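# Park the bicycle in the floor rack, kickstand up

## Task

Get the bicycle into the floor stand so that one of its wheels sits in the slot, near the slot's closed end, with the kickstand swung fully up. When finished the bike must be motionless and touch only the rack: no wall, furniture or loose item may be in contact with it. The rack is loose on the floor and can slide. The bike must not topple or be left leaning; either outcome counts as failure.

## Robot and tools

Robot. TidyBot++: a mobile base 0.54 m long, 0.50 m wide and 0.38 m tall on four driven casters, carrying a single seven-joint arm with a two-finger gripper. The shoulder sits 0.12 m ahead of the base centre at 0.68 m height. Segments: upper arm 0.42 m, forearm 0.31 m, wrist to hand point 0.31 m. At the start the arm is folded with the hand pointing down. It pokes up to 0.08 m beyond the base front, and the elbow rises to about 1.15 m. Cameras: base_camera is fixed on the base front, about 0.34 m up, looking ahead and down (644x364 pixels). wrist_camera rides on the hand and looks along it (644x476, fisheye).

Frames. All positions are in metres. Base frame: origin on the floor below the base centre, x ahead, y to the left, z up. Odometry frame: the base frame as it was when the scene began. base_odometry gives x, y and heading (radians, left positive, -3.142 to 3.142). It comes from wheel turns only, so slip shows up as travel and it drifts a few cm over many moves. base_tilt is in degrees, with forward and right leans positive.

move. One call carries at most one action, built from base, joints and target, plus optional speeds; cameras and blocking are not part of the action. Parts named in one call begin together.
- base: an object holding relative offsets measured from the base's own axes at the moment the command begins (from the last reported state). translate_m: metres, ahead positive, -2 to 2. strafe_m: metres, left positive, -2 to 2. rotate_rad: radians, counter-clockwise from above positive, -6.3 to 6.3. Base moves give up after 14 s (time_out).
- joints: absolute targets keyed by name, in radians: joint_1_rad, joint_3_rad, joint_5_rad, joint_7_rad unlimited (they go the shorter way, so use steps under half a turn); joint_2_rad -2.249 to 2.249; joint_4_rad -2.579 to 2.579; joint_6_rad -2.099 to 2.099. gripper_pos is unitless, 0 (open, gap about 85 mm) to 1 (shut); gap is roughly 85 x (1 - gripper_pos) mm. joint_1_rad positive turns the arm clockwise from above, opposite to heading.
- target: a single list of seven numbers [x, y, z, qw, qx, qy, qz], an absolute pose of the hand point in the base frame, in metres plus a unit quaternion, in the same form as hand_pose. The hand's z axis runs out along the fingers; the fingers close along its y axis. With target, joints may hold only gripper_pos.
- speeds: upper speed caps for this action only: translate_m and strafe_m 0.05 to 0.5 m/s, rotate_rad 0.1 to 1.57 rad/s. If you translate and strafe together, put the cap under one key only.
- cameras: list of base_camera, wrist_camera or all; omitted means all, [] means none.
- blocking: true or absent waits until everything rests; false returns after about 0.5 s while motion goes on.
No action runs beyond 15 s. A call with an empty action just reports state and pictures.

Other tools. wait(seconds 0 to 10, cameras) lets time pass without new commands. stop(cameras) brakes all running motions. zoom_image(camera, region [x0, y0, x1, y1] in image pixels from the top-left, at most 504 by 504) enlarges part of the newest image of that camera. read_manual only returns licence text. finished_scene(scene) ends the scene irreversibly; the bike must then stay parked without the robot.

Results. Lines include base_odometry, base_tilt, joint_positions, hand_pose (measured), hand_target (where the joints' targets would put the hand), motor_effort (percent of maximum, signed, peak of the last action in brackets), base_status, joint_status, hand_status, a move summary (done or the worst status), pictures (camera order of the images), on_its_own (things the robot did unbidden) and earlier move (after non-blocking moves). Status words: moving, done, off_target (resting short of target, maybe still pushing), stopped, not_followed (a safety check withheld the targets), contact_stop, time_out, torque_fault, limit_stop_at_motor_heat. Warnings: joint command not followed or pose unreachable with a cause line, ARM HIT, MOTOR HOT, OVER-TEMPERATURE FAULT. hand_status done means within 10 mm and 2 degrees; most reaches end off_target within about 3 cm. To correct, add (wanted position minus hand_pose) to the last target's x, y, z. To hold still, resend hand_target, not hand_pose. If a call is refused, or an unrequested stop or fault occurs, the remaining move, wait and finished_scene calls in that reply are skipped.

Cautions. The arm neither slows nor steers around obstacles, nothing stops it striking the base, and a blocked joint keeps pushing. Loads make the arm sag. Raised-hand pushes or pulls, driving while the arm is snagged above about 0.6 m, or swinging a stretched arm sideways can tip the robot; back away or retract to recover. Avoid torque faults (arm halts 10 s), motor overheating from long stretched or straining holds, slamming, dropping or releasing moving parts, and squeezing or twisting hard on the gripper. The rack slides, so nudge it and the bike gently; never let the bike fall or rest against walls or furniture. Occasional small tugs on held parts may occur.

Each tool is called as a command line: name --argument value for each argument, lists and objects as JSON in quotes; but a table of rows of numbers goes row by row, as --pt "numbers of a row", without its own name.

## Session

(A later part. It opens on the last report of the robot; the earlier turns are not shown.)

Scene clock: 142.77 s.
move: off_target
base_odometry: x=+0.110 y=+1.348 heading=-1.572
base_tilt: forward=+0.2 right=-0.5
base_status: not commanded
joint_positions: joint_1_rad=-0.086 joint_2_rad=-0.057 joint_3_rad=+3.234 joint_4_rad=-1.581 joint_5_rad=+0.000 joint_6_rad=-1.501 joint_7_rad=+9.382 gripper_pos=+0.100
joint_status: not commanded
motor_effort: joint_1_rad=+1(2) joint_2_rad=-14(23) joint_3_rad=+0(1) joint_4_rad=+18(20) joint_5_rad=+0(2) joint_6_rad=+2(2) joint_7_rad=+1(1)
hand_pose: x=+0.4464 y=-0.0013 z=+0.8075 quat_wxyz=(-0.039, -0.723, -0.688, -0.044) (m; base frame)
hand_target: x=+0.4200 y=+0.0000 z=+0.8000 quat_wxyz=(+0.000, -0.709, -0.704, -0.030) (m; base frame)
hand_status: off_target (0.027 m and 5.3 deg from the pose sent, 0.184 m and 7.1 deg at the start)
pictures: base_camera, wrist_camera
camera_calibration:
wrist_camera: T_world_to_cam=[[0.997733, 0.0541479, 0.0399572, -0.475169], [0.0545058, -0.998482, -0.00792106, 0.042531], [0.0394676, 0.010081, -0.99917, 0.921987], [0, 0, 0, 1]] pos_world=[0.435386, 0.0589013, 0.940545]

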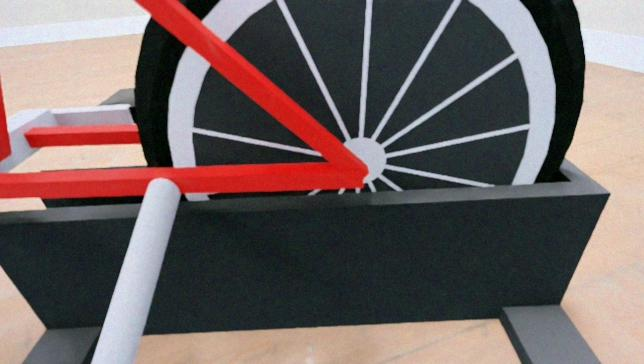

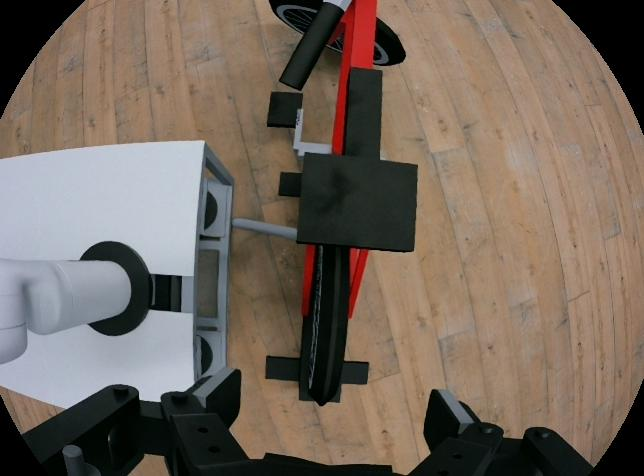

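move --base '{"translate_m": -0.275}' --joints '{"gripper_pos": 1.0}' --cameras '["base_camera"]'

move --target '[0.50, 0.25, 0.40, 0.271, 0.653, 0.653, 0.271]'

Scene clock: 145.17 s.
move: done
base_odometry: x=+0.110 y=+1.623 heading=-1.571
base_tilt: forward=+0.2 right=-0.5
base_status: done
joint_positions: joint_1_rad=-0.086 joint_2_rad=-0.068 joint_3_rad=+3.235 joint_4_rad=-1.584 joint_5_rad=-0.002 joint_6_rad=-1.507 joint_7_rad=+9.383 gripper_pos=+0.999
joint_status: all done
motor_effort: joint_1_rad=+0(1) joint_2_rad=-13(17) joint_3_rad=+0(1) joint_4_rad=+19(19) joint_5_rad=+1(1) joint_6_rad=+1(2) joint_7_rad=+1(1)
hand_pose: x=+0.4421 y=-0.0011 z=+0.8097 quat_wxyz=(-0.038, -0.723, -0.688, -0.045) (m; base frame)
hand_target: x=+0.4200 y=+0.0000 z=+0.8000 quat_wxyz=(+0.000, -0.709, -0.704, -0.030) (m; base frame)
hand_status: not commanded
pictures: base_camera

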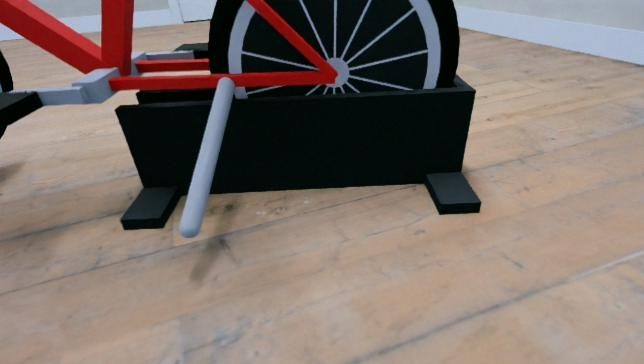

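Scene clock: 148.37 s.
move: off_target
base_odometry: x=+0.110 y=+1.623 heading=-1.571
base_tilt: forward=+0.2 right=-0.5
base_status: not commanded
joint_positions: joint_1_rad=-1.476 joint_2_rad=+1.046 joint_3_rad=+3.784 joint_4_rad=-2.335 joint_5_rad=-0.291 joint_6_rad=+0.446 joint_7_rad=+8.597 gripper_pos=+0.999
joint_status: not commanded
motor_effort: joint_1_rad=+1(2) joint_2_rad=-26(29) joint_3_rad=+9(9) joint_4_rad=-1(18) joint_5_rad=-1(2) joint_6_rad=+3(4) joint_7_rad=+1(1)
hand_pose: x=+0.4879 y=+0.2549 z=+0.3867 quat_wxyz=(-0.264, -0.631, -0.690, -0.237) (m; base frame)
hand_target: x=+0.5000 y=+0.2500 z=+0.4000 quat_wxyz=(-0.271, -0.653, -0.653, -0.271) (m; base frame)
hand_status: off_target (0.019 m and 6.4 deg from the pose sent, 0.484 m and 38.4 deg at the start)
pictures: base_camera, wrist_camera
camera_calibration:
wrist_camera: T_world_to_cam=[[0.783575, 0.194299, 0.590134, -0.657647], [0.148113, -0.980874, 0.126285, 0.190758], [0.603384, -0.0115467, -0.797367, 0.149635], [0, 0, 0, 1]] pos_world=[0.396775, 0.316617, 0.483324]

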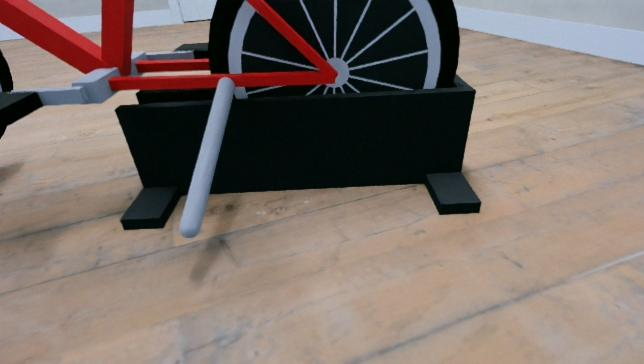

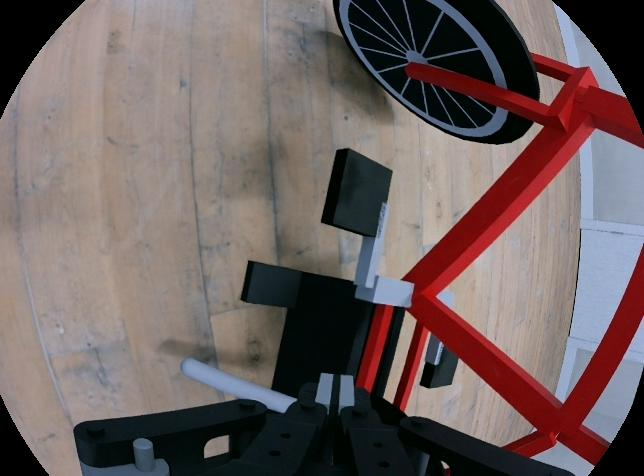

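move --target '[0.60, 0.25, 0.11, 0.271, 0.653, 0.653, 0.271]' --cameras '["base_camera"]'

move --target '[0.61, 0.20, 0.07, 0.271, 0.653, 0.653, 0.271]' --cameras '["base_camera"]'

Scene clock: 151.43 s.
move: off_target
base_odometry: x=+0.110 y=+1.623 heading=-1.571
base_tilt: forward=+0.2 right=-0.6
base_status: not commanded
joint_positions: joint_1_rad=-1.248 joint_2_rad=+1.785 joint_3_rad=+3.713 joint_4_rad=-1.691 joint_5_rad=-0.436 joint_6_rad=+0.491 joint_7_rad=+8.516 gripper_pos=+0.999
joint_status: not commanded
motor_effort: joint_1_rad=+0(2) joint_2_rad=-30(33) joint_3_rad=+11(13) joint_4_rad=-5(5) joint_5_rad=-2(3) joint_6_rad=+3(4) joint_7_rad=+1(1)
hand_pose: x=+0.5944 y=+0.2309 z=+0.1115 quat_wxyz=(-0.293, -0.623, -0.688, -0.228) (m; base frame)
hand_target: x=+0.6000 y=+0.2500 z=+0.1100 quat_wxyz=(-0.271, -0.653, -0.653, -0.271) (m; base frame)
hand_status: off_target (0.020 m and 7.7 deg from the pose sent, 0.299 m and 6.4 deg at the start)
pictures: base_camera

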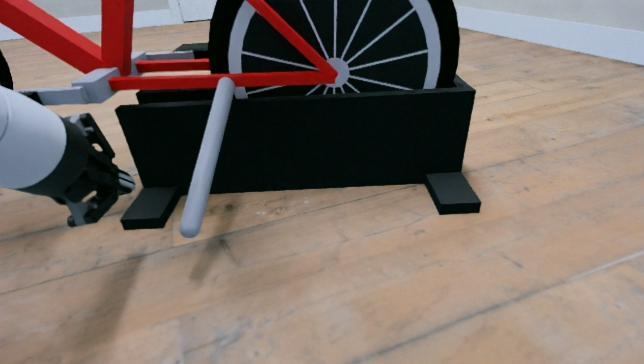

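Scene clock: 152.83 s.
move: off_target
base_odometry: x=+0.110 y=+1.623 heading=-1.571
base_tilt: forward=+0.2 right=-0.5
base_status: not commanded
joint_positions: joint_1_rad=-1.095 joint_2_rad=+1.878 joint_3_rad=+3.655 joint_4_rad=-1.638 joint_5_rad=-0.437 joint_6_rad=+0.622 joint_7_rad=+8.516 gripper_pos=+0.999
joint_status: not commanded
motor_effort: joint_1_rad=+0(2) joint_2_rad=-29(33) joint_3_rad=+10(12) joint_4_rad=-4(6) joint_5_rad=-3(3) joint_6_rad=+3(5) joint_7_rad=+1(1)
hand_pose: x=+0.6043 y=+0.1759 z=+0.0672 quat_wxyz=(-0.281, -0.654, -0.662, -0.237) (m; base frame)
hand_target: x=+0.6100 y=+0.2000 z=+0.0700 quat_wxyz=(-0.271, -0.653, -0.653, -0.271) (m; base frame)
hand_status: off_target (0.025 m and 4.2 deg from the pose sent, 0.054 m and 7.7 deg at the start)
pictures: base_camera

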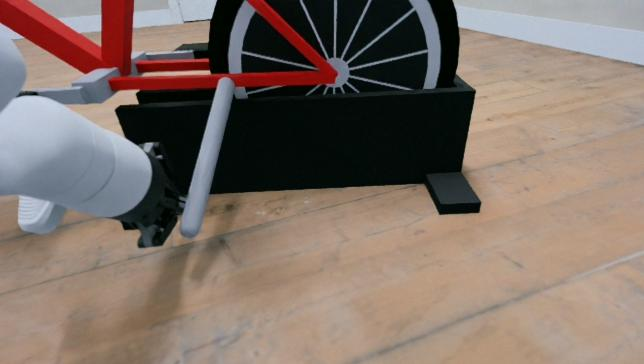

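Same sequence as before.

move --target '[0.60, 0.08, 0.075, 0.271, 0.653, 0.653, 0.271]' --cameras '[]'

move --target '[0.58, 0.0, 0.075, 0.271, 0.653, 0.653, 0.271]' --cameras '["base_camera"]'

move --target '[0.58, -0.04, 0.13, 0.271, 0.653, 0.653, 0.271]' --cameras '["base_camera"]'

Scene clock: 154.93 s.
move: off_target
base_odometry: x=+0.110 y=+1.623 heading=-1.571
base_tilt: forward=+0.2 right=-0.5
base_status: not commanded
joint_positions: joint_1_rad=-0.810 joint_2_rad=+1.871 joint_3_rad=+3.550 joint_4_rad=-1.736 joint_5_rad=-0.300 joint_6_rad=+1.017 joint_7_rad=+8.570 gripper_pos=+0.999
joint_status: not commanded
motor_effort: joint_1_rad=+6(8) joint_2_rad=-25(30) joint_3_rad=+10(13) joint_4_rad=-11(11) joint_5_rad=-6(8) joint_6_rad=+1(4) joint_7_rad=+0(2)
hand_pose: x=+0.6174 y=+0.1246 z=+0.0816 quat_wxyz=(-0.253, -0.663, -0.636, -0.303) (m; base frame)
hand_target: x=+0.6000 y=+0.0800 z=+0.0750 quat_wxyz=(-0.271, -0.653, -0.653, -0.271) (m; base frame)
hand_status: off_target (0.048 m and 4.8 deg from the pose sent, 0.096 m and 4.2 deg at the start)
pictures: none
No camera images: "cameras" was empty.

Scene clock: 156.60 s.
move: off_target
base_odometry: x=+0.110 y=+1.623 heading=-1.571
base_tilt: forward=+0.2 right=-0.5
base_status: not commanded
joint_positions: joint_1_rad=-0.509 joint_2_rad=+1.947 joint_3_rad=+3.538 joint_4_rad=-1.835 joint_5_rad=-0.199 joint_6_rad=+1.218 joint_7_rad=+8.661 gripper_pos=+0.999
joint_status: not commanded
motor_effort: joint_1_rad=+0(10) joint_2_rad=-26(30) joint_3_rad=+7(13) joint_4_rad=-7(11) joint_5_rad=-3(9) joint_6_rad=+4(7) joint_7_rad=+1(1)
hand_pose: x=+0.5747 y=-0.0196 z=+0.0684 quat_wxyz=(-0.273, -0.694, -0.615, -0.256) (m; base frame)
hand_target: x=+0.5800 y=+0.0000 z=+0.0750 quat_wxyz=(-0.271, -0.653, -0.653, -0.271) (m; base frame)
hand_status: off_target (0.021 m and 6.6 deg from the pose sent, 0.130 m and 4.8 deg at the start)
pictures: base_camera

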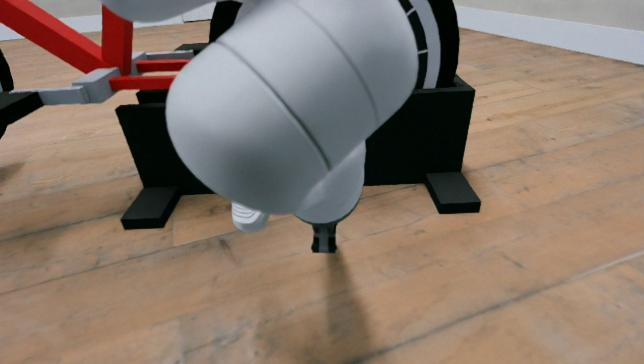

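Scene clock: 157.87 s.
move: off_target
base_odometry: x=+0.110 y=+1.623 heading=-1.571
base_tilt: forward=+0.2 right=-0.5
base_status: not commanded
joint_positions: joint_1_rad=-0.314 joint_2_rad=+1.829 joint_3_rad=+3.538 joint_4_rad=-1.976 joint_5_rad=-0.037 joint_6_rad=+1.337 joint_7_rad=+8.794 gripper_pos=+0.999
joint_status: not commanded
motor_effort: joint_1_rad=+1(2) joint_2_rad=-27(28) joint_3_rad=+6(8) joint_4_rad=-6(8) joint_5_rad=-3(4) joint_6_rad=+5(5) joint_7_rad=+1(1)
hand_pose: x=+0.5749 y=-0.0547 z=+0.1185 quat_wxyz=(-0.270, -0.688, -0.623, -0.256) (m; base frame)
hand_target: x=+0.5800 y=-0.0400 z=+0.1300 quat_wxyz=(-0.271, -0.653, -0.653, -0.271) (m; base frame)
hand_status: off_target (0.019 m and 5.6 deg from the pose sent, 0.065 m and 6.6 deg at the start)
pictures: base_camera

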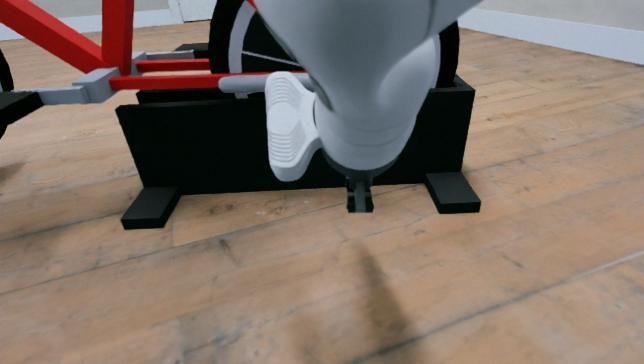

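Folded. Back off and verify.

move --base '{"translate_m": -0.4}'

zoom_image --camera "base_camera" --region '[160, 0, 500, 160]'

Scene clock: 169.73 s.
move: done
base_odometry: x=+0.110 y=+2.024 heading=-1.571
base_tilt: forward=+0.2 right=-0.5
base_status: done
joint_positions: joint_1_rad=-0.314 joint_2_rad=+1.824 joint_3_rad=+3.538 joint_4_rad=-1.984 joint_5_rad=-0.032 joint_6_rad=+1.342 joint_7_rad=+8.796 gripper_pos=+0.999
joint_status: not commanded
motor_effort: joint_1_rad=+1(2) joint_2_rad=-28(30) joint_3_rad=+6(7) joint_4_rad=-7(9) joint_5_rad=-4(4) joint_6_rad=+4(6) joint_7_rad=+1(1)
hand_pose: x=+0.5744 y=-0.0534 z=+0.1210 quat_wxyz=(-0.269, -0.687, -0.624, -0.257) (m; base frame)
hand_target: x=+0.5800 y=-0.0400 z=+0.1300 quat_wxyz=(-0.271, -0.653, -0.653, -0.271) (m; base frame)
hand_status: not commanded
pictures: base_camera, wrist_camera
camera_calibration:
wrist_camera: T_world_to_cam=[[0.775509, 0.0235881, 0.630896, -0.51815], [-0.00795966, -0.998857, 0.0471297, 0.00731355], [0.631286, -0.0415712, -0.774435, -0.138447], [0, 0, 0, 1]] pos_world=[0.489288, 0.0137719, 0.219335]

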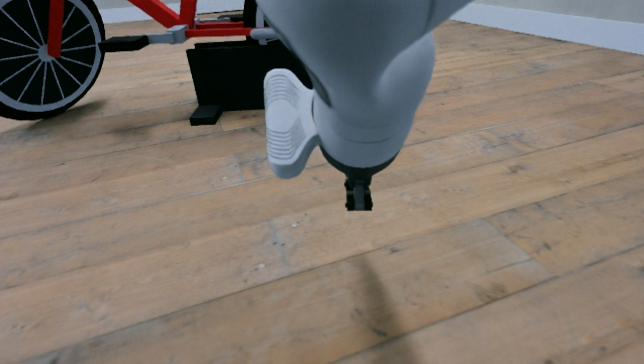

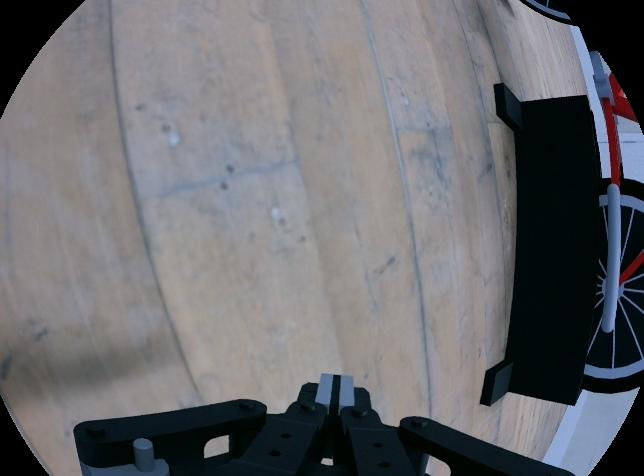

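Scaled by 1.482.

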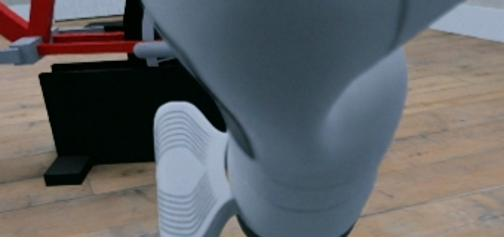

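move --target '[0.45, 0.0, 0.45, 0.271, 0.653, 0.653, 0.271]' --base '{"strafe_m": 0.15}'

zoom_image --camera "base_camera" --region '[100, 0, 400, 130]'

Scene clock: 174.50 s.
move: not_followed
base_odometry: x=+0.260 y=+2.024 heading=-1.571
base_tilt: forward=+0.2 right=-0.5
base_status: done
joint_positions: joint_1_rad=-0.048 joint_2_rad=+1.850 joint_3_rad=+2.943 joint_4_rad=-2.565 joint_5_rad=-0.339 joint_6_rad=+2.071 joint_7_rad=+9.299 gripper_pos=+0.999
joint_status: not commanded
motor_effort: joint_1_rad=+1(3) joint_2_rad=-21(31) joint_3_rad=-1(6) joint_4_rad=-12(16) joint_5_rad=+1(4) joint_6_rad=+5(9) joint_7_rad=+1(1)
hand_pose: x=+0.4393 y=-0.0123 z=+0.2620 quat_wxyz=(-0.312, -0.706, -0.593, -0.231) (m; base frame)
hand_target: x=+0.4374 y=-0.0136 z=+0.2629 quat_wxyz=(-0.313, -0.710, -0.588, -0.229) (m; base frame)
hand_status: not_followed (0.189 m and 11.3 deg from the pose sent, 0.356 m and 5.4 deg at the start; a joint's target at an end of its range on 104 of 104 steps)
pictures: base_camera, wrist_camera
ARM HIT: the arm struck its own base or body hard.
joint command not followed: on one or more control steps a check withheld the commanded joint targets, and the robot was not sent them on those steps. On the call's last step the targets were still withheld.
cause: the commanded joint targets, or the way to them, would bring two parts of the arm too close to each other (its base and another part of the arm, with the joints from joint_1_rad to joint_5_rad between them).
camera_calibration:
wrist_camera: T_world_to_cam=[[0.75969, -0.0131407, 0.650153, -0.501841], [-0.112334, -0.987417, 0.111302, 0.0698602], [0.640509, -0.157589, -0.751607, 0.0463244], [0, 0, 0, 1]] pos_world=[0.35942, 0.0696869, 0.353315]

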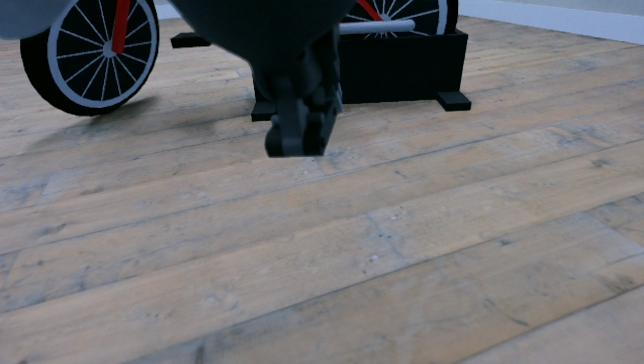

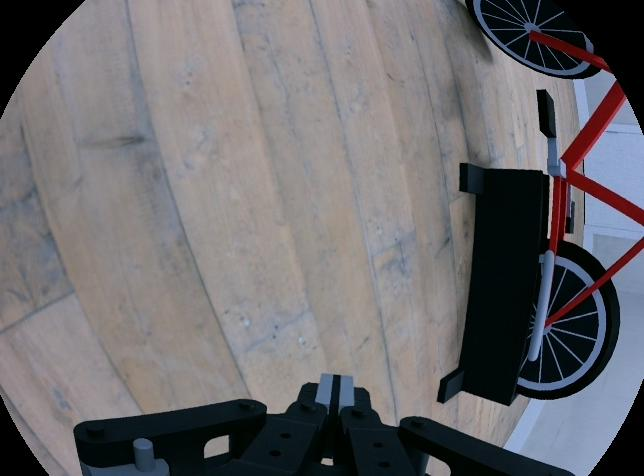

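Scaled by 1.680.

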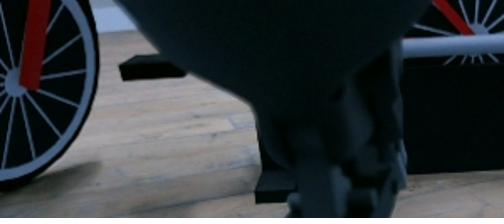

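finished_scene --scene 2

The scene is finished: the task was done.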